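# Open the white cabinet's left door, keep right shut

## Task

Open the left door of the white cabinet until it stands at roughly a right angle to the cabinet front or beyond, while the right door stays closed; the robot must not topple or be left leaning, or the task counts as failed.

## Robot and tools

ROBOT. A LinearBot: an omnidirectional wheeled base with a 1.7 m column. A carriage rides the column (lift_m) and holds two six-joint arms, left and right, each ending in a five-finger hand. Arm bases sit about 0.57 m + lift_m above the floor; carriage parts hang 0.15 m lower. A hand point reaches 0.78 m from its shoulder but only about 0.4 m below the arm base. Parked arm: joints 1-6 = 0, 0.05, 0.05, 1.45, 0, 0. Cameras: carriage_camera (fixed, forward, tilted ~20 degrees down), left_wrist_camera and right_wrist_camera (on the little-finger side, aimed at the hand point). Occasionally something may nudge a loose object.

FRAMES. Base frame: origin on the floor under the base centre, x forward, y left, z up, metres. left_hand and right_hand readings are each hand point (0.045 m in front of the palm) in this frame; true hands usually sit lower than read, more so at long reach. Odometry frame = base frame at scene start; base_odometry counts wheel turns only (slip counts), heading in rad, left positive, -3.142 to 3.142.

move. One action per call. Optional keys:
- base: a single command object, relative offset from where the base last reported itself: {"translate_m": d} forward +, -2 to 2 m; {"strafe_m": d} left +, -2 to 2 m; {"rotate_rad": d} counter-clockwise +, -6.3 to 6.3 rad.
- joints: a flat dict of absolute targets by name, for either or both arms together. lift_m 0 to 1 m. Per arm (left_/right_): joint1_rad -2.617 to 3.054 (yaw about vertical, 0 forward, + left); joint2_rad 0 to 3.141 (shoulder: 0 back-level, 1.57 up, 3.14 forward-level); joint3_rad 0 to 3.141 (elbow, 0 folded, 3.14 straight); joint4_rad -1.57 to 1.57 (wrist pitch, + lifts fingertips); joint5_rad -1.57 to 1.57 (wrist yaw, + turns fingertips right); joint6_rad -2.094 to 2.094 (roll, + clockwise seen from forearm). Hand keys hand_little, hand_ring, hand_middle, hand_index, hand_thumb_turn, hand_thumb_bend: scale -1 (closed; thumb_turn -1 = in front of palm) to +1 (open/straight). hand_force_limit -1 to 1 (about 0 to 10 N at the fingertip, 15 N for thumb motors) and hand_speed -0.96 to 1 are settings, not motions; start values 0 and -0.8.
- speeds: per-action top speeds: translate_m/strafe_m 0.02-0.5 m/s, rotate_rad 0.05-1.57 rad/s, lift_m 0.02-0.27 m/s (default 0.25); others default to the top.
- min_time_s 0.1-8: minimum duration of each arm motion; too short speeds arms up and can overshoot.
- cameras: list from carriage_camera, left_wrist_camera, right_wrist_camera, or ["all"]; [] for none. Omitted: all for an empty move, none otherwise.
- blocking: true/omitted waits until everything rests; false returns within ~0.5 s while motion continues. A later move replaces only targets it names.
An empty move just reports state and images. Actions cap at 15 s; moves time out at 14 s.

wait {seconds 0-10, cameras}: lets time pass, returns early once running moves settle. stop {cameras}: brakes all running motions (base coasts first); stopped parts may still press. zoom_image {camera, region [x0,y0,x1,y1]} in pixels of the newest 504x504 image, box up to 504 each way. show_instructions: shows reference pages. finished_scene {scene: 1}: ends the scene irreversibly; the door must stay open without the robot.

RESULTS. base_status and joint_status per motion: done, moving, off_target (resting short, maybe still pushing), not_followed (held back by the arm-clearance check; line "joint command not followed"), contact_stop or time_out (unrequested stops; the part then holds where it is, and the first result showing one cancels the remaining move/wait/finished_scene calls in that reply), limit_stop_at_motor_heat. on_its_own lists things the robot did uncommanded ("held at" = current target). motor_effort: percent of max, + toward larger values, bracket = peak of last action; readings are rough. Joint torques in N m, wrap at ±28 for joints 1-3. <side>_hand_stopped_by: six words for little, ring, middle, index, thumb_bend, thumb_turn (moving, target, force, stalled, fault). <side>_<motor>_load_n: fingertip force, + when pushed open. Motor temperatures per arm; MOTOR HOT appears at 75 °C; at 100 °C the arm goes limp for 30-60 s (OVER-TEMPERATURE FAULT), then resend targets.

CONTACT AND FORCES. The base stops on wheel overload but ignores arms; arms and hands have no contact stop and spring to target once freed. Default speeds make any touch with fixed things a hard hit, so approach the cabinet slowly. If a drive stalls against something, back off ~0.2 m. Lowering the lift onto something presses hard before it stops.

GRIP. Fingers close until target or force limit, then lock (at least 15 N hold). Use hand_speed -0.94 or below for gentle closing. A thumb turned in front of the palm lets the hand wrap objects 0.035-0.065 m thick or a handle down to ~0.025 m. A wrist bracket on the little-finger side protrudes and can catch things.

AVOID. Tipping: it is least stable with carriage high, arms out, pushing or pulling, or braking suddenly. Never drive the base away while a hand holds a fixed handle, and don't repeat such a drive after a contact_stop; rising hand z with no command signals a lean. Don't let the arms press or hit each other (can end the scene); the clearance check misses hand-on-hand and arm-on-column contact. With joint 2 below 0.8, yawing an arm outward 0.5 rad or more can strike the column. Avoid slamming the door, hard pushes, drops, overloading fingers, and leaving arms stretched out long (heat); park arms to cool.

Each tool is called after "Call:" as name(argument=value, ...), one argument or row to a line, values as JSON.

Reference images:

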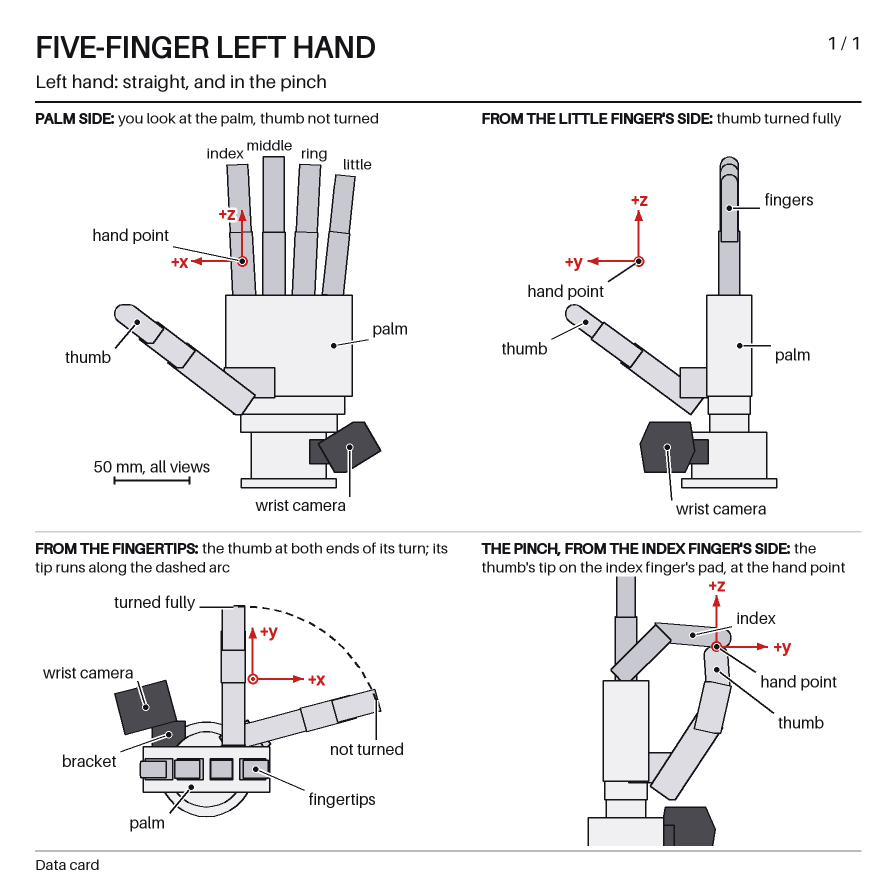

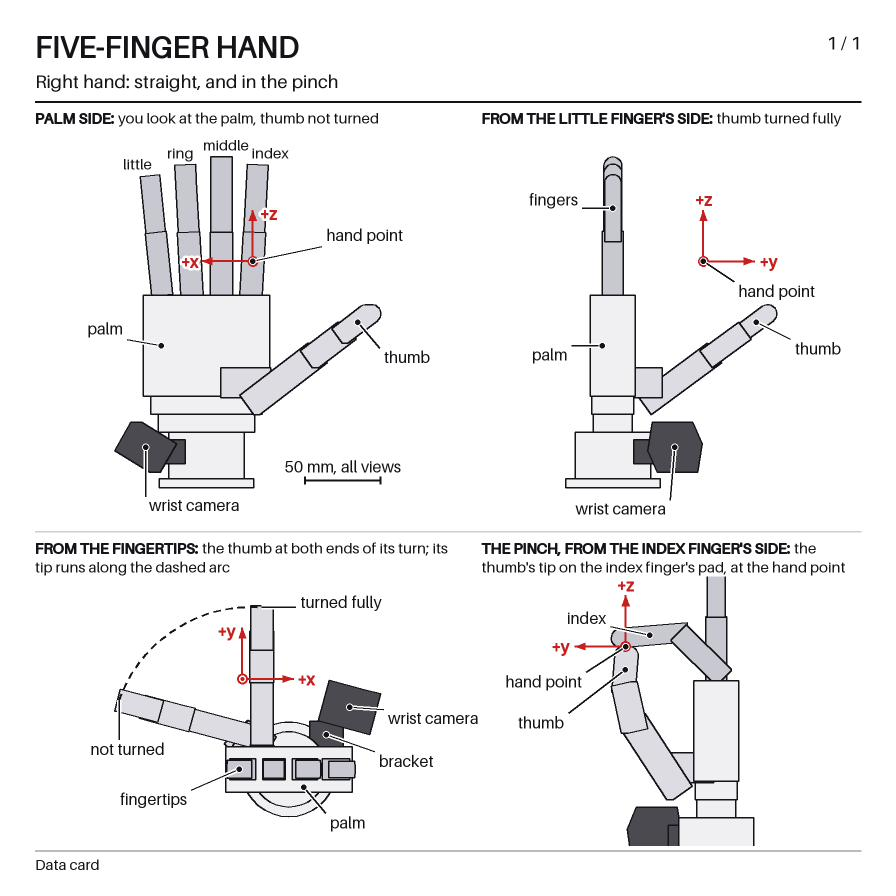

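## Session

Call:
move(
)

Scene clock: 0.00 s.
Joint torques (N m): no reading
Motor temperatures (°C): left_arm=[22 23 24 29 23 21] | right_arm=[24 24 27 30 20 24]
base_odometry: x=+0.000 y=+0.000 heading=+0.000
base_status: not commanded
joint_positions: lift_m=+0.300 left_joint1_rad=-0.002 left_joint2_rad=+0.039 left_joint3_rad=+0.053 left_joint4_rad=+1.443 left_joint5_rad=-0.032 left_joint6_rad=+0.037 right_joint1_rad=-0.019 right_joint2_rad=+0.062 right_joint3_rad=+0.039 right_joint4_rad=+1.433 right_joint5_rad=+0.003 right_joint6_rad=+0.018 left_hand_little=+1.000 left_hand_ring=+1.000 left_hand_middle=+1.000 left_hand_index=+1.000 left_hand_thumb_turn=+1.000 left_hand_thumb_bend=+1.000 left_hand_force_limit=+0.000 left_hand_speed=-0.800 right_hand_little=+1.000 right_hand_ring=+1.000 right_hand_middle=+1.000 right_hand_index=+1.000 right_hand_thumb_turn=+1.000 right_hand_thumb_bend=+1.000 right_hand_force_limit=+0.000 right_hand_speed=-0.800
joint_status: not commanded
left_hand_stopped_by: target,target,target,target,target,target
right_hand_stopped_by: target,target,target,target,target,target
left_little_load_n: 0.0
left_ring_load_n: 0.0
left_middle_load_n: 0.0
left_index_load_n: 0.0
left_thumb_bend_load_n: 0.0
left_thumb_turn_load_n: 0.0
right_little_load_n: 0.0
right_ring_load_n: 0.0
right_middle_load_n: 0.0
right_index_load_n: 0.0
right_thumb_bend_load_n: 0.0
right_thumb_turn_load_n: 0.0
motor_effort: lift_m=+34 drive_wheels=+1
left_hand: x=+0.3201 y=+0.2931 z=+1.3232 quat_wxyz=(+0.719, -0.051, +0.030, -0.693) (m; base frame)
right_hand: x=+0.3336 y=-0.2862 z=+1.3151 quat_wxyz=(+0.704, -0.055, +0.059, -0.705) (m; base frame)
pictures: carriage_camera, left_wrist_camera, right_wrist_camera

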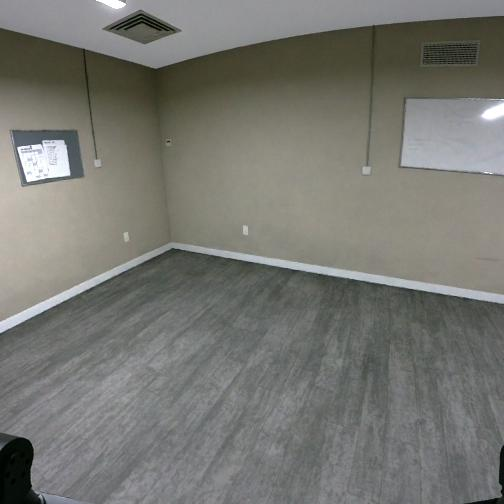

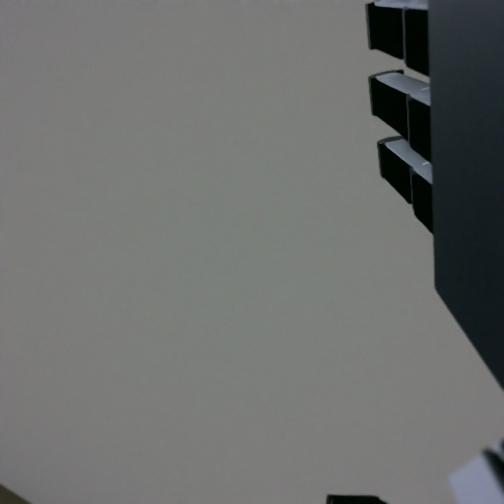

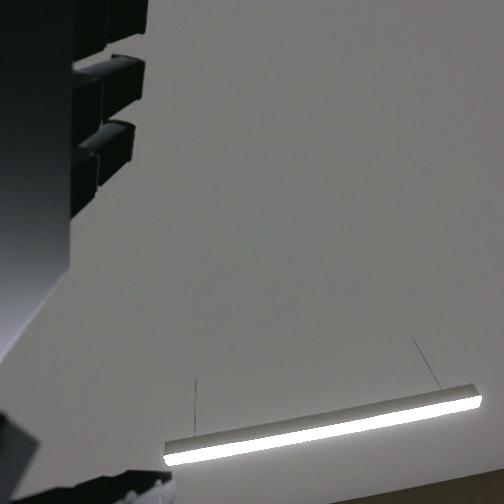

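Call:
move(
  base={"rotate_rad": 1.4},
  speeds={"rotate_rad": 0.9},
  cameras=["carriage_camera"],
)

Call:
move(
  base={"rotate_rad": 1.4},
  speeds={"rotate_rad": 0.9},
  cameras=["carriage_camera"],
)

Call:
move(
  base={"rotate_rad": 1.4},
  speeds={"rotate_rad": 0.9},
  cameras=["carriage_camera"],
)

Scene clock: 6.80 s.
Joint torques (N m): left_arm=[0.14 3.17 5.07 -0.12 -0.01 -0.06] | right_arm=[0.09 3.77 5.27 -0.01 -0.08 -0.03]
move: done
base_odometry: x=+0.000 y=+0.000 heading=+1.400
base_status: done
joint_positions: lift_m=+0.300 left_joint1_rad=-0.002 left_joint2_rad=+0.039 left_joint3_rad=+0.053 left_joint4_rad=+1.442 left_joint5_rad=-0.032 left_joint6_rad=+0.037 right_joint1_rad=-0.019 right_joint2_rad=+0.062 right_joint3_rad=+0.039 right_joint4_rad=+1.432 right_joint5_rad=+0.003 right_joint6_rad=+0.018 left_hand_little=+1.000 left_hand_ring=+1.000 left_hand_middle=+1.000 left_hand_index=+1.000 left_hand_thumb_turn=+1.000 left_hand_thumb_bend=+1.000 left_hand_force_limit=+0.000 left_hand_speed=-0.800 right_hand_little=+1.000 right_hand_ring=+1.000 right_hand_middle=+1.000 right_hand_index=+1.000 right_hand_thumb_turn=+1.000 right_hand_thumb_bend=+1.000 right_hand_force_limit=+0.000 right_hand_speed=-0.800
joint_status: not commanded
left_hand_stopped_by: target,target,target,target,target,target
right_hand_stopped_by: target,target,target,target,target,target
left_little_load_n: 0.0
left_ring_load_n: 0.0
left_middle_load_n: 0.0
left_index_load_n: 0.0
left_thumb_bend_load_n: 0.0
left_thumb_turn_load_n: 0.0
right_little_load_n: 0.0
right_ring_load_n: 0.0
right_middle_load_n: 0.0
right_index_load_n: 0.0
right_thumb_bend_load_n: 0.0
right_thumb_turn_load_n: 0.0
motor_effort: lift_m=+34(34) drive_wheels=+4(11)
left_hand: x=+0.3204 y=+0.2931 z=+1.3231 quat_wxyz=(+0.719, -0.051, +0.030, -0.693)
right_hand: x=+0.3338 y=-0.2862 z=+1.3150 quat_wxyz=(+0.704, -0.055, +0.059, -0.705)

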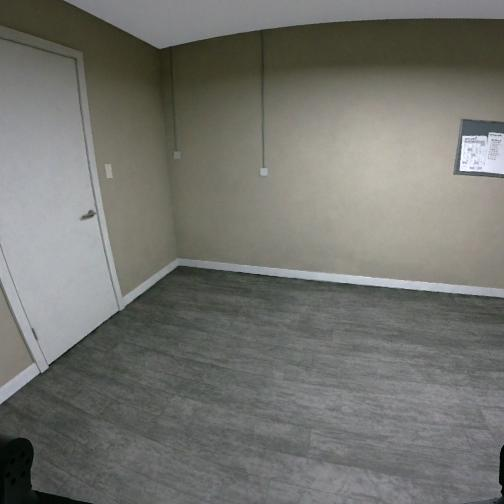

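Scene clock: 9.80 s.
Joint torques (N m): left_arm=[0.1 3.37 5.2 -0.14 0.01 -0.06] | right_arm=[0.1 3.78 5.27 0 -0.08 -0.02]
move: done
base_odometry: x=+0.000 y=+0.000 heading=+2.800
base_status: done
joint_positions: lift_m=+0.300 left_joint1_rad=-0.002 left_joint2_rad=+0.039 left_joint3_rad=+0.053 left_joint4_rad=+1.442 left_joint5_rad=-0.032 left_joint6_rad=+0.037 right_joint1_rad=-0.019 right_joint2_rad=+0.062 right_joint3_rad=+0.039 right_joint4_rad=+1.432 right_joint5_rad=+0.003 right_joint6_rad=+0.018 left_hand_little=+1.000 left_hand_ring=+1.000 left_hand_middle=+1.000 left_hand_index=+1.000 left_hand_thumb_turn=+1.000 left_hand_thumb_bend=+1.000 left_hand_force_limit=+0.000 left_hand_speed=-0.800 right_hand_little=+1.000 right_hand_ring=+1.000 right_hand_middle=+1.000 right_hand_index=+1.000 right_hand_thumb_turn=+1.000 right_hand_thumb_bend=+1.000 right_hand_force_limit=+0.000 right_hand_speed=-0.800
joint_status: not commanded
left_hand_stopped_by: target,target,target,target,target,target
right_hand_stopped_by: target,target,target,target,target,target
left_little_load_n: 0.0
left_ring_load_n: 0.0
left_middle_load_n: 0.0
left_index_load_n: 0.0
left_thumb_bend_load_n: 0.0
left_thumb_turn_load_n: 0.0
right_little_load_n: 0.0
right_ring_load_n: 0.0
right_middle_load_n: 0.0
right_index_load_n: 0.0
right_thumb_bend_load_n: 0.0
right_thumb_turn_load_n: 0.0
motor_effort: lift_m=+34(34) drive_wheels=+4(11)
left_hand: x=+0.3205 y=+0.2931 z=+1.3231 quat_wxyz=(+0.719, -0.052, +0.030, -0.693)
right_hand: x=+0.3338 y=-0.2862 z=+1.3150 quat_wxyz=(+0.704, -0.055, +0.059, -0.705)

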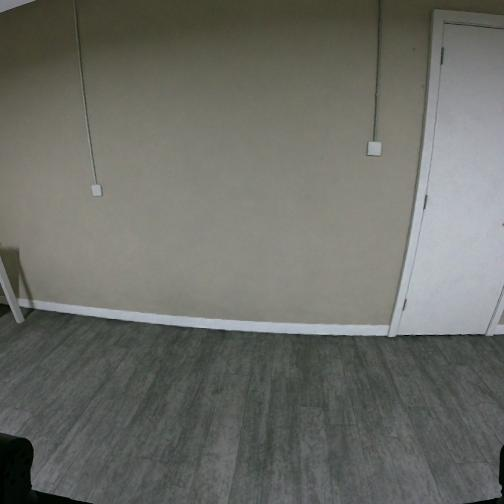

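Scene clock: 12.80 s.
Joint torques (N m): left_arm=[0.09 2.99 5.16 -0.19 0 -0.04] | right_arm=[0.1 3.78 5.26 0 -0.07 -0.02]
move: done
base_odometry: x=+0.000 y=+0.000 heading=-2.084
base_status: done
joint_positions: lift_m=+0.300 left_joint1_rad=-0.002 left_joint2_rad=+0.039 left_joint3_rad=+0.053 left_joint4_rad=+1.441 left_joint5_rad=-0.032 left_joint6_rad=+0.037 right_joint1_rad=-0.019 right_joint2_rad=+0.062 right_joint3_rad=+0.039 right_joint4_rad=+1.432 right_joint5_rad=+0.003 right_joint6_rad=+0.018 left_hand_little=+1.000 left_hand_ring=+1.000 left_hand_middle=+1.000 left_hand_index=+1.000 left_hand_thumb_turn=+1.000 left_hand_thumb_bend=+1.000 left_hand_force_limit=+0.000 left_hand_speed=-0.800 right_hand_little=+1.000 right_hand_ring=+1.000 right_hand_middle=+1.000 right_hand_index=+1.000 right_hand_thumb_turn=+1.000 right_hand_thumb_bend=+1.000 right_hand_force_limit=+0.000 right_hand_speed=-0.800
joint_status: not commanded
left_hand_stopped_by: target,target,target,target,target,target
right_hand_stopped_by: target,target,target,target,target,target
left_little_load_n: 0.5
left_ring_load_n: 0.0
left_middle_load_n: 0.0
left_index_load_n: 0.0
left_thumb_bend_load_n: 0.0
left_thumb_turn_load_n: 0.0
right_little_load_n: 0.0
right_ring_load_n: 0.0
right_middle_load_n: 0.0
right_index_load_n: 0.0
right_thumb_bend_load_n: 0.0
right_thumb_turn_load_n: 0.0
motor_effort: lift_m=+34(34) drive_wheels=+4(11)
left_hand: x=+0.3206 y=+0.2931 z=+1.3231 quat_wxyz=(+0.719, -0.052, +0.030, -0.693)
right_hand: x=+0.3338 y=-0.2862 z=+1.3150 quat_wxyz=(+0.704, -0.055, +0.059, -0.705)

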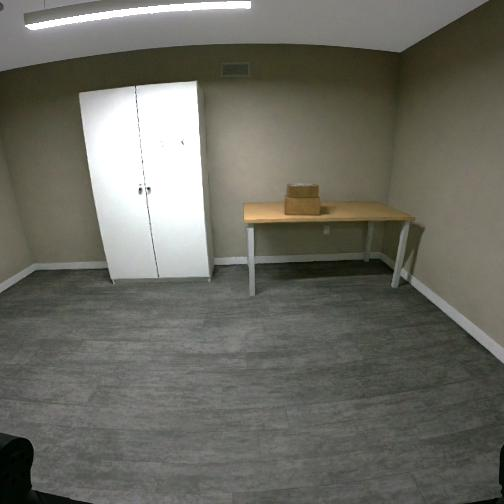

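Call:
zoom_image(
  camera="carriage_camera",
  region=[70, 70, 220, 290],
)

Call:
zoom_image(
  camera="carriage_camera",
  region=[125, 170, 175, 210],
)

Scaled by 2.291 from the camera's image (finer frame: 720x720).

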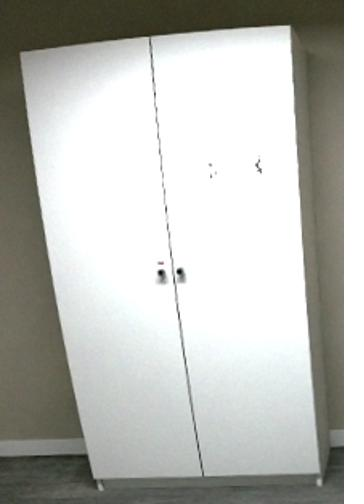

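Scaled by 10.080 from the camera's image (finer frame: 720x720).

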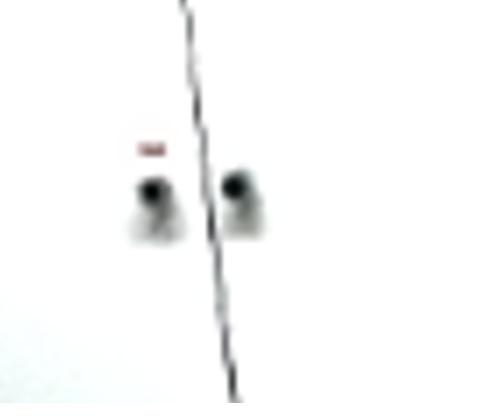

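Call:
move(
  base={"rotate_rad": 0.1},
)

Call:
move(
  base={"strafe_m": 0.65},
  speeds={"strafe_m": 0.3},
)

Call:
move(
  base={"translate_m": 1.3},
  speeds={"translate_m": 0.35},
  joints={"lift_m": 0.3},
  cameras=["carriage_camera"],
)

Scene clock: 43.23 s.
Joint torques (N m): left_arm=[0.12 3.07 4.98 -0.15 -0.01 -0.07] | right_arm=[0.14 3.7 5.27 0.02 -0.08 -0.02]
move: done
base_odometry: x=+0.000 y=+0.000 heading=-1.984
base_status: done
joint_positions: lift_m=+0.300 left_joint1_rad=-0.002 left_joint2_rad=+0.039 left_joint3_rad=+0.053 left_joint4_rad=+1.442 left_joint5_rad=-0.032 left_joint6_rad=+0.037 right_joint1_rad=-0.019 right_joint2_rad=+0.062 right_joint3_rad=+0.039 right_joint4_rad=+1.432 right_joint5_rad=+0.003 right_joint6_rad=+0.018 left_hand_little=+1.000 left_hand_ring=+1.000 left_hand_middle=+1.000 left_hand_index=+1.000 left_hand_thumb_turn=+1.000 left_hand_thumb_bend=+1.000 left_hand_force_limit=+0.000 left_hand_speed=-0.800 right_hand_little=+1.000 right_hand_ring=+1.000 right_hand_middle=+1.000 right_hand_index=+1.000 right_hand_thumb_turn=+1.000 right_hand_thumb_bend=+1.000 right_hand_force_limit=+0.000 right_hand_speed=-0.800
joint_status: not commanded
left_hand_stopped_by: target,target,target,target,target,target
right_hand_stopped_by: target,target,target,target,target,target
left_little_load_n: 0.0
left_ring_load_n: 0.0
left_middle_load_n: 0.0
left_index_load_n: 0.0
left_thumb_bend_load_n: 0.0
left_thumb_turn_load_n: 0.0
right_little_load_n: 0.0
right_ring_load_n: 0.0
right_middle_load_n: 0.0
right_index_load_n: 0.0
right_thumb_bend_load_n: 0.5
right_thumb_turn_load_n: 0.0
motor_effort: lift_m=+34(34) drive_wheels=+4(10)
left_hand: x=+0.3204 y=+0.2931 z=+1.3231 quat_wxyz=(+0.719, -0.051, +0.030, -0.693)
right_hand: x=+0.3340 y=-0.2862 z=+1.3150 quat_wxyz=(+0.704, -0.055, +0.059, -0.705)
pictures: none

Scene clock: 47.00 s.
Joint torques (N m): left_arm=[0.17 3.22 4.98 -0.13 -0.02 -0.06] | right_arm=[0.18 3.75 5.26 0.01 -0.07 -0.02]
move: done
base_odometry: x=+0.596 y=-0.261 heading=-1.983
base_status: done
joint_positions: lift_m=+0.300 left_joint1_rad=-0.002 left_joint2_rad=+0.039 left_joint3_rad=+0.053 left_joint4_rad=+1.442 left_joint5_rad=-0.032 left_joint6_rad=+0.037 right_joint1_rad=-0.018 right_joint2_rad=+0.062 right_joint3_rad=+0.039 right_joint4_rad=+1.432 right_joint5_rad=+0.003 right_joint6_rad=+0.018 left_hand_little=+1.000 left_hand_ring=+1.000 left_hand_middle=+1.000 left_hand_index=+1.000 left_hand_thumb_turn=+1.000 left_hand_thumb_bend=+1.000 left_hand_force_limit=+0.000 left_hand_speed=-0.800 right_hand_little=+1.000 right_hand_ring=+1.000 right_hand_middle=+1.000 right_hand_index=+1.000 right_hand_thumb_turn=+1.000 right_hand_thumb_bend=+1.000 right_hand_force_limit=+0.000 right_hand_speed=-0.800
joint_status: not commanded
left_hand_stopped_by: target,target,target,target,target,target
right_hand_stopped_by: target,target,target,target,target,target
left_little_load_n: 0.0
left_ring_load_n: 0.0
left_middle_load_n: 0.0
left_index_load_n: 0.0
left_thumb_bend_load_n: 0.0
left_thumb_turn_load_n: 0.0
right_little_load_n: 0.0
right_ring_load_n: 0.0
right_middle_load_n: 0.0
right_index_load_n: 0.0
right_thumb_bend_load_n: 0.0
right_thumb_turn_load_n: 0.0
motor_effort: lift_m=+34(34) drive_wheels=-3(16)
left_hand: x=+0.3204 y=+0.2930 z=+1.3231 quat_wxyz=(+0.719, -0.051, +0.030, -0.693)
right_hand: x=+0.3340 y=-0.2862 z=+1.3150 quat_wxyz=(+0.705, -0.055, +0.059, -0.705)
pictures: none

Scene clock: 52.40 s.
Joint torques (N m): left_arm=[0.12 3.25 5.05 -0.12 0.01 -0.05] | right_arm=[0.09 3.77 5.26 0 -0.08 -0.02]
move: done
base_odometry: x=+0.075 y=-1.452 heading=-1.983
base_status: done
joint_positions: lift_m=+0.300 left_joint1_rad=-0.002 left_joint2_rad=+0.039 left_joint3_rad=+0.053 left_joint4_rad=+1.441 left_joint5_rad=-0.032 left_joint6_rad=+0.037 right_joint1_rad=-0.018 right_joint2_rad=+0.062 right_joint3_rad=+0.039 right_joint4_rad=+1.432 right_joint5_rad=+0.003 right_joint6_rad=+0.018 left_hand_little=+1.000 left_hand_ring=+1.000 left_hand_middle=+1.000 left_hand_index=+1.000 left_hand_thumb_turn=+1.000 left_hand_thumb_bend=+1.000 left_hand_force_limit=+0.000 left_hand_speed=-0.800 right_hand_little=+1.000 right_hand_ring=+1.000 right_hand_middle=+1.000 right_hand_index=+1.000 right_hand_thumb_turn=+1.000 right_hand_thumb_bend=+1.000 right_hand_force_limit=+0.000 right_hand_speed=-0.800
joint_status: all done
left_hand_stopped_by: target,target,target,target,target,target
right_hand_stopped_by: target,target,target,target,target,target
left_little_load_n: 0.0
left_ring_load_n: 0.0
left_middle_load_n: 0.0
left_index_load_n: 0.0
left_thumb_bend_load_n: 0.0
left_thumb_turn_load_n: 0.0
right_little_load_n: 0.0
right_ring_load_n: 0.0
right_middle_load_n: 0.0
right_index_load_n: 0.0
right_thumb_bend_load_n: 0.0
right_thumb_turn_load_n: 0.0
motor_effort: lift_m=+34(34) drive_wheels=-3(12)
left_hand: x=+0.3207 y=+0.2930 z=+1.3230 quat_wxyz=(+0.719, -0.052, +0.031, -0.693)
right_hand: x=+0.3338 y=-0.2862 z=+1.3150 quat_wxyz=(+0.705, -0.055, +0.059, -0.705)

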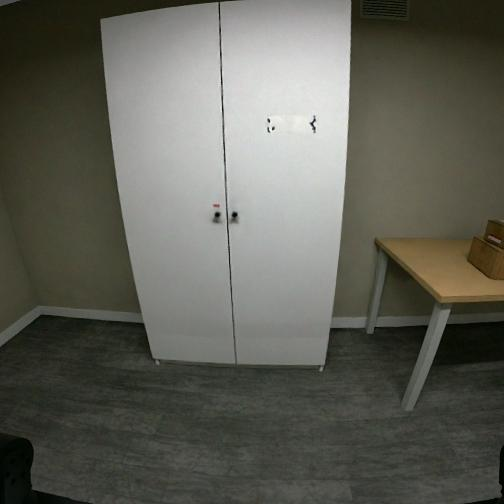

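Call:
zoom_image(
  camera="carriage_camera",
  region=[200, 195, 250, 235],
)

Scaled by 10.080 from the camera's image (finer frame: 720x720).

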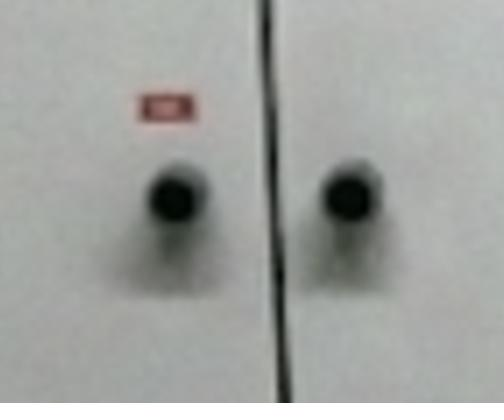

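Call:
move(
  joints={"left_joint1_rad": 0, "left_joint2_rad": 1.3, "left_joint3_rad": 1.2, "left_joint4_rad": 0.9, "left_joint5_rad": 0, "left_joint6_rad": 0, "left_hand_little": -1, "left_hand_ring": -1, "left_hand_middle": 0.5, "left_hand_index": 0.5, "left_hand_thumb_turn": -1, "left_hand_thumb_bend": 0.7},
  min_time_s=2.5,
  cameras=["all"],
)

Scene clock: 110.40 s.
Joint torques (N m): left_arm=[0.34 -2.59 7.98 1.27 0.06 -0.11] | right_arm=[0.1 3.75 5.26 0 -0.08 -0.02]
Motor temperatures (°C): left_arm=[22 23 29 28 23 21] | right_arm=[24 26 31 29 20 24]
move: done
base_odometry: x=+0.075 y=-1.452 heading=-1.983
base_status: not commanded
joint_positions: lift_m=+0.300 left_joint1_rad=-0.002 left_joint2_rad=+1.293 left_joint3_rad=+1.175 left_joint4_rad=+0.910 left_joint5_rad=-0.007 left_joint6_rad=+0.008 right_joint1_rad=-0.018 right_joint2_rad=+0.062 right_joint3_rad=+0.039 right_joint4_rad=+1.432 right_joint5_rad=+0.003 right_joint6_rad=+0.018 left_hand_little=-1.000 left_hand_ring=-1.000 left_hand_middle=+0.500 left_hand_index=+0.500 left_hand_thumb_turn=-1.000 left_hand_thumb_bend=+0.700 left_hand_force_limit=+0.000 left_hand_speed=-0.800 right_hand_little=+1.000 right_hand_ring=+1.000 right_hand_middle=+1.000 right_hand_index=+1.000 right_hand_thumb_turn=+1.000 right_hand_thumb_bend=+1.000 right_hand_force_limit=+0.000 right_hand_speed=-0.800
joint_status: all done
left_hand_stopped_by: target,target,target,target,target,target
right_hand_stopped_by: target,target,target,target,target,target
left_little_load_n: 0.0
left_ring_load_n: 0.0
left_middle_load_n: 0.0
left_index_load_n: 0.0
left_thumb_bend_load_n: 0.0
left_thumb_turn_load_n: 0.0
right_little_load_n: 0.0
right_ring_load_n: 0.0
right_middle_load_n: 0.0
right_index_load_n: 0.0
right_thumb_bend_load_n: 0.0
right_thumb_turn_load_n: 0.0
motor_effort: lift_m=+34(34) drive_wheels=-2(3)
left_hand: x=+0.6580 y=+0.2858 z=+1.4223 quat_wxyz=(+0.657, -0.270, +0.267, -0.651)
right_hand: x=+0.3338 y=-0.2862 z=+1.3150 quat_wxyz=(+0.705, -0.055, +0.059, -0.705)
pictures: carriage_camera, left_wrist_camera, right_wrist_camera
left_wrist_camera: T_world_to_cam=[[-0.68279, -0.23634, 0.69134, -0.47077], [-0.19669, -0.85184, -0.48547, 1.06365], [0.70364, -0.46745, 0.53514, -0.97617]] pos_world=[0.57465, 0.33848, 1.36422]
right_wrist_camera: T_world_to_cam=[[0.96525, -0.23664, -0.11083, -0.24472], [0.14113, 0.82907, -0.54104, 0.89686], [0.21992, 0.5066, 0.83366, -0.90993]] pos_world=[0.30975, -0.3405, 1.21669]

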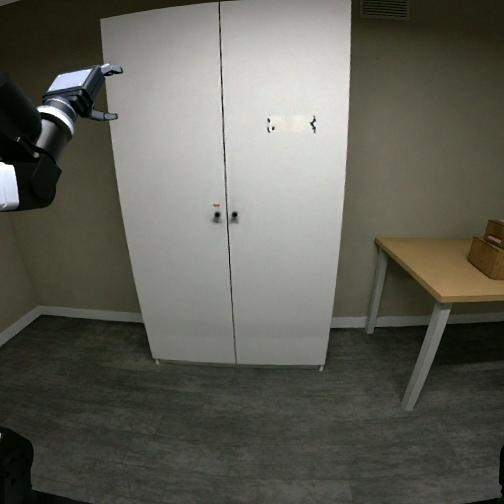

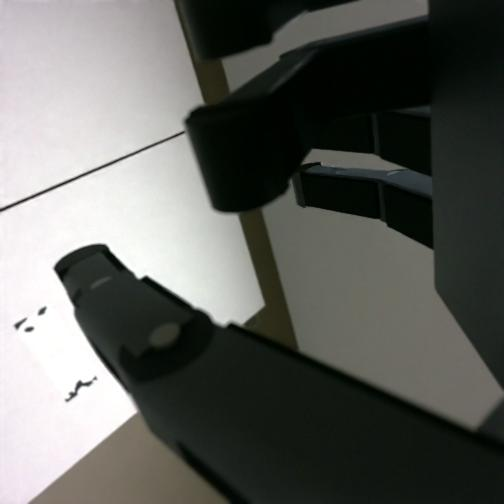

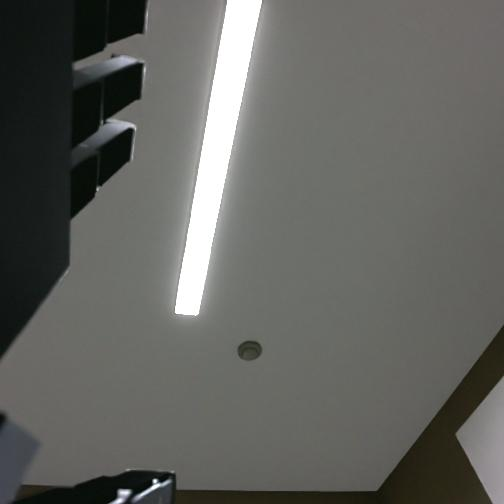

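Call:
move(
  joints={"left_joint1_rad": 0, "left_joint2_rad": 1.3, "left_joint3_rad": 0.7, "left_joint4_rad": 1.4},
  min_time_s=1.5,
)

Call:
move(
  joints={"left_joint1_rad": 0, "left_joint2_rad": 1.8, "left_joint3_rad": 1.2, "left_joint4_rad": 1.4},
  min_time_s=1.5,
  cameras=["carriage_camera", "left_wrist_camera"],
)

Scene clock: 118.40 s.
Joint torques (N m): left_arm=[0.32 -2.43 5.19 1.48 0.05 -0.13] | right_arm=[0.09 3.77 5.27 -0.01 -0.08 -0.02]
move: done
base_odometry: x=+0.075 y=-1.452 heading=-1.983
base_status: not commanded
joint_positions: lift_m=+0.300 left_joint1_rad=-0.002 left_joint2_rad=+1.293 left_joint3_rad=+0.709 left_joint4_rad=+1.391 left_joint5_rad=-0.007 left_joint6_rad=+0.008 right_joint1_rad=-0.018 right_joint2_rad=+0.062 right_joint3_rad=+0.039 right_joint4_rad=+1.432 right_joint5_rad=+0.003 right_joint6_rad=+0.018 left_hand_little=-1.000 left_hand_ring=-1.000 left_hand_middle=+0.500 left_hand_index=+0.500 left_hand_thumb_turn=-1.000 left_hand_thumb_bend=+0.700 left_hand_force_limit=+0.000 left_hand_speed=-0.800 right_hand_little=+1.000 right_hand_ring=+1.000 right_hand_middle=+1.000 right_hand_index=+1.000 right_hand_thumb_turn=+1.000 right_hand_thumb_bend=+1.000 right_hand_force_limit=+0.000 right_hand_speed=-0.800
joint_status: all done
left_hand_stopped_by: target,target,target,target,target,target
right_hand_stopped_by: target,target,target,target,target,target
left_little_load_n: 0.0
left_ring_load_n: 0.0
left_middle_load_n: 0.0
left_index_load_n: 0.0
left_thumb_bend_load_n: 0.0
left_thumb_turn_load_n: 0.0
right_little_load_n: 0.0
right_ring_load_n: 0.0
right_middle_load_n: 0.0
right_index_load_n: 0.0
right_thumb_bend_load_n: 0.0
right_thumb_turn_load_n: 0.0
motor_effort: lift_m=+34(34) drive_wheels=-2(3)
left_hand: x=+0.6429 y=+0.2857 z=+1.3100 quat_wxyz=(+0.659, -0.265, +0.263, -0.653)
right_hand: x=+0.3338 y=-0.2862 z=+1.3150 quat_wxyz=(+0.705, -0.055, +0.059, -0.705)
pictures: none

Scene clock: 120.20 s.
Joint torques (N m): left_arm=[0.27 -5.56 7.68 1.42 0.06 -0.09] | right_arm=[0.1 3.77 5.29 0 -0.07 -0.02]
move: done
base_odometry: x=+0.075 y=-1.452 heading=-1.983
base_status: not commanded
joint_positions: lift_m=+0.300 left_joint1_rad=-0.002 left_joint2_rad=+1.789 left_joint3_rad=+1.176 left_joint4_rad=+1.399 left_joint5_rad=-0.006 left_joint6_rad=+0.008 right_joint1_rad=-0.018 right_joint2_rad=+0.062 right_joint3_rad=+0.039 right_joint4_rad=+1.432 right_joint5_rad=+0.003 right_joint6_rad=+0.018 left_hand_little=-1.000 left_hand_ring=-1.000 left_hand_middle=+0.500 left_hand_index=+0.500 left_hand_thumb_turn=-1.000 left_hand_thumb_bend=+0.700 left_hand_force_limit=+0.000 left_hand_speed=-0.800 right_hand_little=+1.000 right_hand_ring=+1.000 right_hand_middle=+1.000 right_hand_index=+1.000 right_hand_thumb_turn=+1.000 right_hand_thumb_bend=+1.000 right_hand_force_limit=+0.000 right_hand_speed=-0.800
joint_status: all done
left_hand_stopped_by: target,target,target,target,target,target
right_hand_stopped_by: target,target,target,target,target,target
left_little_load_n: 0.0
left_ring_load_n: 0.0
left_middle_load_n: 0.0
left_index_load_n: 0.0
left_thumb_bend_load_n: 0.0
left_thumb_turn_load_n: 0.0
right_little_load_n: 0.0
right_ring_load_n: 0.0
right_middle_load_n: 0.0
right_index_load_n: 0.0
right_thumb_bend_load_n: 0.0
right_thumb_turn_load_n: 0.0
motor_effort: lift_m=+34(34) drive_wheels=-2(2)
left_hand: x=+0.7730 y=+0.2854 z=+1.3019 quat_wxyz=(+0.656, -0.271, +0.270, -0.650)
right_hand: x=+0.3338 y=-0.2862 z=+1.3150 quat_wxyz=(+0.705, -0.055, +0.059, -0.705)
left_wrist_camera: T_world_to_cam=[[-0.67839, -0.23644, 0.69562, -0.31796], [-0.20029, -0.85143, -0.48473, 1.02916], [0.70688, -0.46816, 0.53024, -0.98875]] pos_world=[0.68936, 0.33819, 1.24432]

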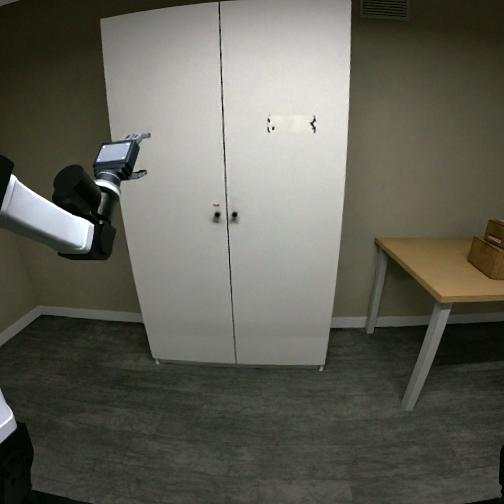

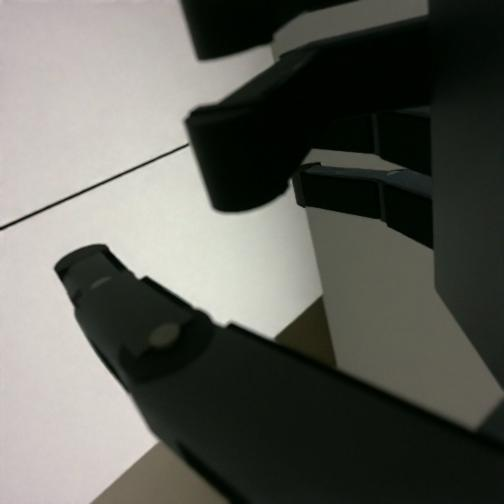

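Call:
move(
  base={"rotate_rad": -0.029},
  joints={"lift_m": 0.08, "left_joint2_rad": 2.2, "left_joint3_rad": 1.5, "left_joint4_rad": 1.5},
  min_time_s=2,
)

Call:
move(
  base={"strafe_m": -0.11},
  speeds={"strafe_m": 0.15},
)

Call:
move(
  base={"translate_m": 0.3},
  speeds={"translate_m": 0.15},
  cameras=["carriage_camera", "left_wrist_camera"],
)

Call:
zoom_image(
  camera="carriage_camera",
  region=[60, 60, 310, 310],
)

Scene clock: 150.47 s.
Joint torques (N m): left_arm=[0.29 -7.72 7.54 1.53 0.02 -0.12] | right_arm=[0.09 3.73 5.24 -0.01 -0.08 -0.02]
move: done
base_odometry: x=+0.075 y=-1.452 heading=-2.011
base_status: done
joint_positions: lift_m=+0.080 left_joint1_rad=-0.002 left_joint2_rad=+2.186 left_joint3_rad=+1.477 left_joint4_rad=+1.491 left_joint5_rad=-0.003 left_joint6_rad=+0.008 right_joint1_rad=-0.018 right_joint2_rad=+0.062 right_joint3_rad=+0.039 right_joint4_rad=+1.433 right_joint5_rad=+0.003 right_joint6_rad=+0.018 left_hand_little=-1.000 left_hand_ring=-1.000 left_hand_middle=+0.500 left_hand_index=+0.500 left_hand_thumb_turn=-1.000 left_hand_thumb_bend=+0.700 left_hand_force_limit=+0.000 left_hand_speed=-0.800 right_hand_little=+1.000 right_hand_ring=+1.000 right_hand_middle=+1.000 right_hand_index=+1.000 right_hand_thumb_turn=+1.000 right_hand_thumb_bend=+1.000 right_hand_force_limit=+0.000 right_hand_speed=-0.800
joint_status: all done
left_hand_stopped_by: target,target,target,target,target,target
right_hand_stopped_by: target,target,target,target,target,target
left_little_load_n: 0.0
left_ring_load_n: 0.0
left_middle_load_n: 0.0
left_index_load_n: 0.0
left_thumb_bend_load_n: 0.0
left_thumb_turn_load_n: 0.0
right_little_load_n: 0.0
right_ring_load_n: 0.0
right_middle_load_n: 0.0
right_index_load_n: 0.5
right_thumb_bend_load_n: 0.0
right_thumb_turn_load_n: 0.0
motor_effort: lift_m=+36(37) drive_wheels=-4(8)
left_hand: x=+0.8587 y=+0.2842 z=+1.0168 quat_wxyz=(+0.655, -0.271, +0.272, -0.651)
right_hand: x=+0.3336 y=-0.2862 z=+1.0950 quat_wxyz=(+0.705, -0.055, +0.059, -0.705)
pictures: none

Scene clock: 152.10 s.
Joint torques (N m): left_arm=[0.24 -7.72 7.39 1.46 -0.02 -0.15] | right_arm=[0.09 3.74 5.27 -0.01 -0.07 -0.03]
move: done
base_odometry: x=-0.025 y=-1.405 heading=-2.011
base_status: done
joint_positions: lift_m=+0.080 left_joint1_rad=-0.002 left_joint2_rad=+2.186 left_joint3_rad=+1.477 left_joint4_rad=+1.494 left_joint5_rad=-0.002 left_joint6_rad=+0.008 right_joint1_rad=-0.018 right_joint2_rad=+0.062 right_joint3_rad=+0.039 right_joint4_rad=+1.433 right_joint5_rad=+0.003 right_joint6_rad=+0.018 left_hand_little=-1.000 left_hand_ring=-1.000 left_hand_middle=+0.500 left_hand_index=+0.500 left_hand_thumb_turn=-1.000 left_hand_thumb_bend=+0.700 left_hand_force_limit=+0.000 left_hand_speed=-0.800 right_hand_little=+1.000 right_hand_ring=+1.000 right_hand_middle=+1.000 right_hand_index=+1.000 right_hand_thumb_turn=+1.000 right_hand_thumb_bend=+1.000 right_hand_force_limit=+0.000 right_hand_speed=-0.800
joint_status: not commanded
left_hand_stopped_by: target,target,target,target,target,target
right_hand_stopped_by: target,target,target,target,target,target
left_little_load_n: 0.0
left_ring_load_n: 0.0
left_middle_load_n: 0.0
left_index_load_n: 0.0
left_thumb_bend_load_n: 0.0
left_thumb_turn_load_n: 0.0
right_little_load_n: 0.0
right_ring_load_n: 0.0
right_middle_load_n: 0.0
right_index_load_n: 0.0
right_thumb_bend_load_n: 0.0
right_thumb_turn_load_n: 0.0
motor_effort: lift_m=+36(36) drive_wheels=-1(11)
left_hand: x=+0.8582 y=+0.2844 z=+1.0177 quat_wxyz=(+0.656, -0.270, +0.271, -0.651)
right_hand: x=+0.3336 y=-0.2862 z=+1.0950 quat_wxyz=(+0.705, -0.055, +0.059, -0.705)
pictures: none

Scene clock: 155.00 s.
Joint torques (N m): left_arm=[0.28 -8.21 7.58 1.47 0.01 -0.12] | right_arm=[0.1 3.79 5.29 -0.01 -0.07 -0.02]
move: done
base_odometry: x=-0.153 y=-1.676 heading=-2.012
base_status: done
joint_positions: lift_m=+0.080 left_joint1_rad=-0.002 left_joint2_rad=+2.189 left_joint3_rad=+1.477 left_joint4_rad=+1.498 left_joint5_rad=-0.002 left_joint6_rad=+0.008 right_joint1_rad=-0.018 right_joint2_rad=+0.062 right_joint3_rad=+0.039 right_joint4_rad=+1.432 right_joint5_rad=+0.003 right_joint6_rad=+0.018 left_hand_little=-1.000 left_hand_ring=-1.000 left_hand_middle=+0.500 left_hand_index=+0.500 left_hand_thumb_turn=-1.000 left_hand_thumb_bend=+0.700 left_hand_force_limit=+0.000 left_hand_speed=-0.800 right_hand_little=+1.000 right_hand_ring=+1.000 right_hand_middle=+1.000 right_hand_index=+1.000 right_hand_thumb_turn=+1.000 right_hand_thumb_bend=+1.000 right_hand_force_limit=+0.000 right_hand_speed=-0.800
joint_status: not commanded
left_hand_stopped_by: target,target,target,target,target,target
right_hand_stopped_by: target,target,target,target,target,target
left_little_load_n: 0.0
left_ring_load_n: 0.0
left_middle_load_n: 0.0
left_index_load_n: 0.0
left_thumb_bend_load_n: 0.0
left_thumb_turn_load_n: 0.0
right_little_load_n: 0.0
right_ring_load_n: 0.0
right_middle_load_n: 0.0
right_index_load_n: 0.0
right_thumb_bend_load_n: 0.0
right_thumb_turn_load_n: 0.0
motor_effort: lift_m=+35(36) drive_wheels=-2(9)
left_hand: x=+0.8583 y=+0.2844 z=+1.0170 quat_wxyz=(+0.656, -0.270, +0.271, -0.651)
right_hand: x=+0.3338 y=-0.2862 z=+1.0949 quat_wxyz=(+0.705, -0.055, +0.059, -0.705)
carriage_camera: T_world_to_cam=[[0.03209, -0.9994, -0.01281, 0.00874], [-0.35469, 0.00059, -0.93498, 1.052], [0.93443, 0.03455, -0.35446, 0.25478]] pos_world=[0.13479, -0.00069, 1.07403]
left_wrist_camera: T_world_to_cam=[[-0.67986, -0.23644, 0.69418, -0.05947], [-0.20226, -0.84942, -0.48741, 0.91115], [0.7049, -0.47178, 0.52967, -0.89515]] pos_world=[0.77485, 0.33758, 0.95951]

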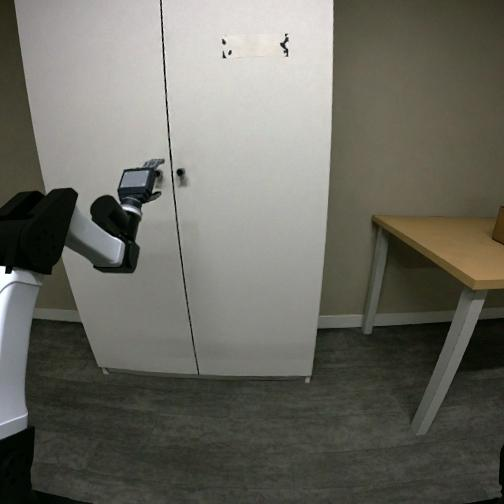

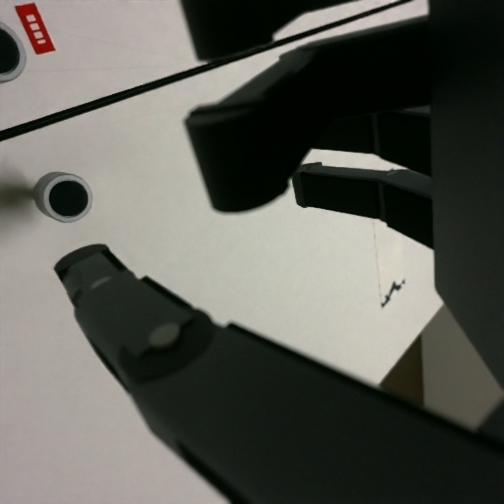

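Scaled by 2.016 from the camera's image (finer frame: 720x720).

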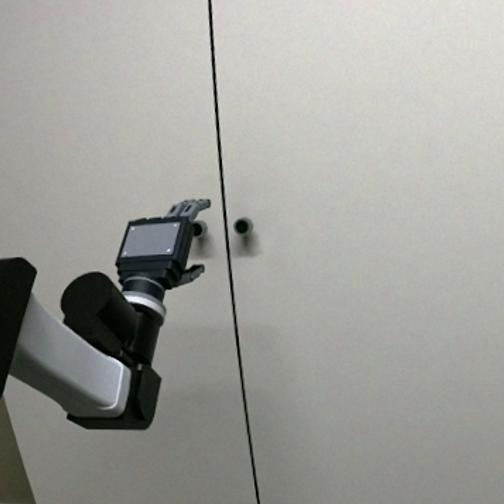

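Call:
move(
  base={"strafe_m": 0.05},
  speeds={"strafe_m": 0.1},
)

Call:
move(
  base={"translate_m": 0.09},
  speeds={"translate_m": 0.08},
  cameras=["carriage_camera", "left_wrist_camera"],
)

Call:
zoom_image(
  camera="carriage_camera",
  region=[100, 120, 220, 240],
)

Scene clock: 202.40 s.
Joint torques (N m): left_arm=[-0.01 -8.01 7.35 1.44 -0.01 -0.13] | right_arm=[0.16 3.74 5.27 0 -0.08 -0.03]
Motor temperatures (°C): left_arm=[22 30 36 30 23 20] | right_arm=[24 25 31 28 20 23]
move: done
base_odometry: x=-0.108 y=-1.698 heading=-2.012
base_status: done
joint_positions: lift_m=+0.080 left_joint1_rad=+0.001 left_joint2_rad=+2.189 left_joint3_rad=+1.477 left_joint4_rad=+1.498 left_joint5_rad=-0.001 left_joint6_rad=+0.007 right_joint1_rad=-0.018 right_joint2_rad=+0.062 right_joint3_rad=+0.039 right_joint4_rad=+1.432 right_joint5_rad=+0.003 right_joint6_rad=+0.018 left_hand_little=-1.000 left_hand_ring=-1.000 left_hand_middle=+0.500 left_hand_index=+0.500 left_hand_thumb_turn=-1.000 left_hand_thumb_bend=+0.700 left_hand_force_limit=+0.000 left_hand_speed=-0.800 right_hand_little=+1.000 right_hand_ring=+1.000 right_hand_middle=+1.000 right_hand_index=+1.000 right_hand_thumb_turn=+1.000 right_hand_thumb_bend=+1.000 right_hand_force_limit=+0.000 right_hand_speed=-0.800
joint_status: not commanded
left_hand_stopped_by: target,target,target,target,target,target
right_hand_stopped_by: target,target,target,target,target,target
left_little_load_n: 0.0
left_ring_load_n: 0.0
left_middle_load_n: 0.0
left_index_load_n: 0.0
left_thumb_bend_load_n: 0.0
left_thumb_turn_load_n: 0.0
right_little_load_n: 0.0
right_ring_load_n: 0.0
right_middle_load_n: 0.0
right_index_load_n: 0.0
right_thumb_bend_load_n: 0.0
right_thumb_turn_load_n: 0.0
motor_effort: lift_m=+35(36) drive_wheels=-1(11)
left_hand: x=+0.8584 y=+0.2858 z=+1.0170 quat_wxyz=(+0.656, -0.270, +0.271, -0.651)
right_hand: x=+0.3338 y=-0.2862 z=+1.0949 quat_wxyz=(+0.705, -0.055, +0.059, -0.705)
pictures: none

Scene clock: 204.23 s.
Joint torques (N m): left_arm=[0.01 -7.97 7.39 1.43 -0.01 -0.12] | right_arm=[0.1 3.77 5.24 -0.02 -0.08 -0.03]
move: done
base_odometry: x=-0.146 y=-1.779 heading=-2.012
base_status: done
joint_positions: lift_m=+0.080 left_joint1_rad=+0.001 left_joint2_rad=+2.189 left_joint3_rad=+1.478 left_joint4_rad=+1.499 left_joint5_rad=-0.001 left_joint6_rad=+0.007 right_joint1_rad=-0.018 right_joint2_rad=+0.062 right_joint3_rad=+0.039 right_joint4_rad=+1.433 right_joint5_rad=+0.003 right_joint6_rad=+0.018 left_hand_little=-1.000 left_hand_ring=-1.000 left_hand_middle=+0.500 left_hand_index=+0.500 left_hand_thumb_turn=-1.000 left_hand_thumb_bend=+0.700 left_hand_force_limit=+0.000 left_hand_speed=-0.800 right_hand_little=+1.000 right_hand_ring=+1.000 right_hand_middle=+1.000 right_hand_index=+1.000 right_hand_thumb_turn=+1.000 right_hand_thumb_bend=+1.000 right_hand_force_limit=+0.000 right_hand_speed=-0.800
joint_status: not commanded
left_hand_stopped_by: target,target,target,target,target,target
right_hand_stopped_by: target,target,target,target,target,target
left_little_load_n: 0.0
left_ring_load_n: 0.0
left_middle_load_n: 0.0
left_index_load_n: 0.0
left_thumb_bend_load_n: 0.0
left_thumb_turn_load_n: 0.0
right_little_load_n: 0.0
right_ring_load_n: 0.0
right_middle_load_n: 0.0
right_index_load_n: 0.0
right_thumb_bend_load_n: 0.0
right_thumb_turn_load_n: 0.0
motor_effort: lift_m=+35(36) drive_wheels=+3(8)
left_hand: x=+0.8582 y=+0.2858 z=+1.0173 quat_wxyz=(+0.656, -0.269, +0.270, -0.651)
right_hand: x=+0.3336 y=-0.2862 z=+1.0950 quat_wxyz=(+0.705, -0.055, +0.059, -0.705)
carriage_camera: T_world_to_cam=[[0.03209, -0.9994, -0.01281, 0.00874], [-0.35469, 0.00059, -0.93498, 1.052], [0.93443, 0.03455, -0.35446, 0.25478]] pos_world=[0.13479, -0.00069, 1.07403]
left_wrist_camera: T_world_to_cam=[[-0.68052, -0.23793, 0.69302, -0.05721], [-0.20018, -0.84946, -0.4882, 0.91157], [0.70485, -0.47096, 0.53045, -0.89552]] pos_world=[0.77475, 0.33898, 0.95971]

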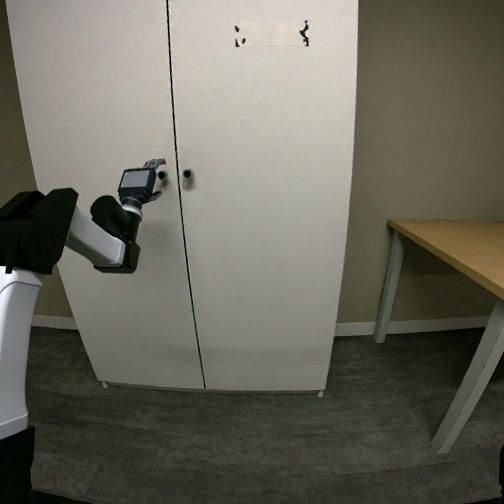

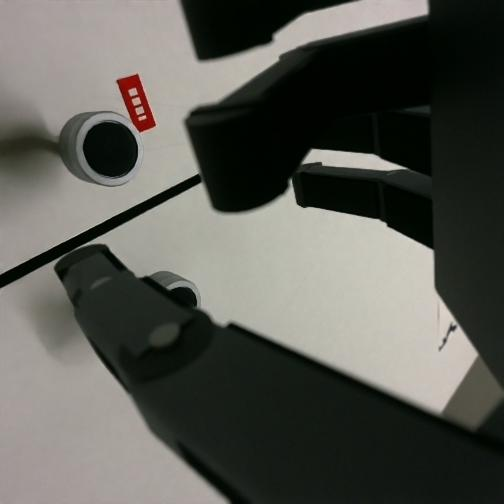

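Scaled by 4.200 from the camera's image (finer frame: 720x720).

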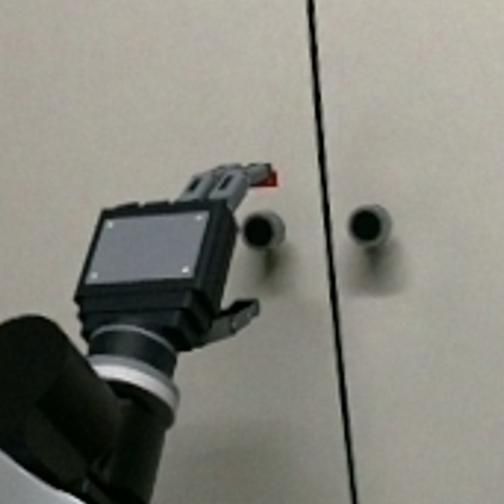

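Call:
move(
  base={"translate_m": 0.06},
  joints={"lift_m": 0.092},
  speeds={"translate_m": 0.06, "lift_m": 0.05},
  cameras=["carriage_camera", "left_wrist_camera"],
)

Call:
zoom_image(
  camera="carriage_camera",
  region=[110, 120, 210, 220],
)

Scene clock: 221.47 s.
Joint torques (N m): left_arm=[-0.01 -8.28 7.15 1.37 0 -0.12] | right_arm=[0.1 3.73 5.3 0.02 -0.08 -0.02]
move: done
base_odometry: x=-0.171 y=-1.834 heading=-2.011
base_status: done
joint_positions: lift_m=+0.092 left_joint1_rad=+0.001 left_joint2_rad=+2.192 left_joint3_rad=+1.482 left_joint4_rad=+1.501 left_joint5_rad=-0.001 left_joint6_rad=+0.007 right_joint1_rad=-0.018 right_joint2_rad=+0.062 right_joint3_rad=+0.039 right_joint4_rad=+1.432 right_joint5_rad=+0.003 right_joint6_rad=+0.018 left_hand_little=-1.000 left_hand_ring=-1.000 left_hand_middle=+0.500 left_hand_index=+0.500 left_hand_thumb_turn=-1.000 left_hand_thumb_bend=+0.700 left_hand_force_limit=+0.000 left_hand_speed=-0.800 right_hand_little=+1.000 right_hand_ring=+1.000 right_hand_middle=+1.000 right_hand_index=+1.000 right_hand_thumb_turn=+1.000 right_hand_thumb_bend=+1.000 right_hand_force_limit=+0.000 right_hand_speed=-0.800
joint_status: all done
left_hand_stopped_by: target,target,target,target,target,target
right_hand_stopped_by: target,target,target,target,target,target
left_little_load_n: 0.0
left_ring_load_n: 0.0
left_middle_load_n: 0.0
left_index_load_n: 0.0
left_thumb_bend_load_n: 0.0
left_thumb_turn_load_n: 0.5
right_little_load_n: 0.0
right_ring_load_n: 0.0
right_middle_load_n: 0.0
right_index_load_n: 0.0
right_thumb_bend_load_n: 0.0
right_thumb_turn_load_n: 0.0
motor_effort: lift_m=+33(41) drive_wheels=-2(11)
left_hand: x=+0.8585 y=+0.2858 z=+1.0304 quat_wxyz=(+0.657, -0.268, +0.269, -0.651)
right_hand: x=+0.3340 y=-0.2862 z=+1.1070 quat_wxyz=(+0.705, -0.055, +0.059, -0.705)
carriage_camera: T_world_to_cam=[[0.03209, -0.9994, -0.01281, 0.0089], [-0.35469, 0.00059, -0.93498, 1.06341], [0.93443, 0.03455, -0.35446, 0.2591]] pos_world=[0.13479, -0.00069, 1.08623]
left_wrist_camera: T_world_to_cam=[[-0.68322, -0.23791, 0.69037, -0.06101], [-0.1983, -0.84945, -0.48898, 0.91717], [0.70277, -0.47098, 0.53318, -0.90364]] pos_world=[0.77525, 0.33898, 0.97241]

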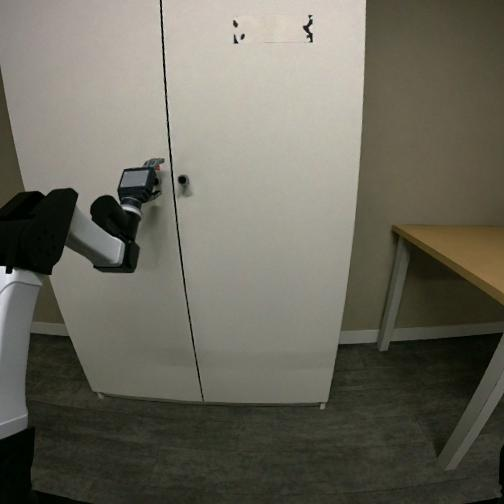

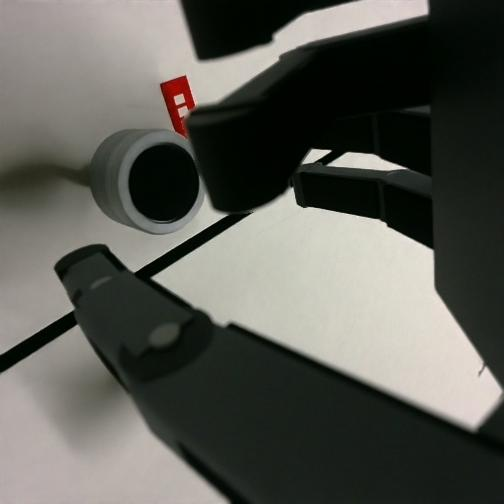

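Scaled by 5.040 from the camera's image (finer frame: 720x720).

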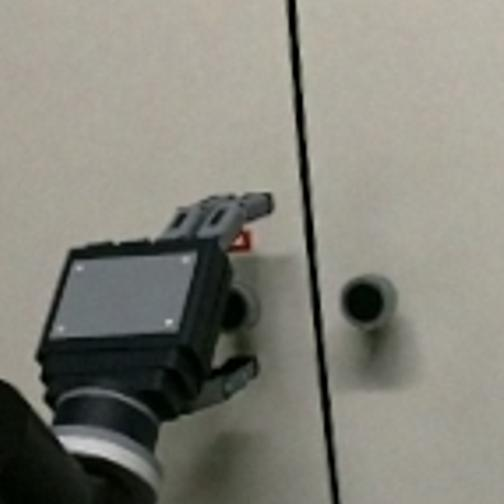

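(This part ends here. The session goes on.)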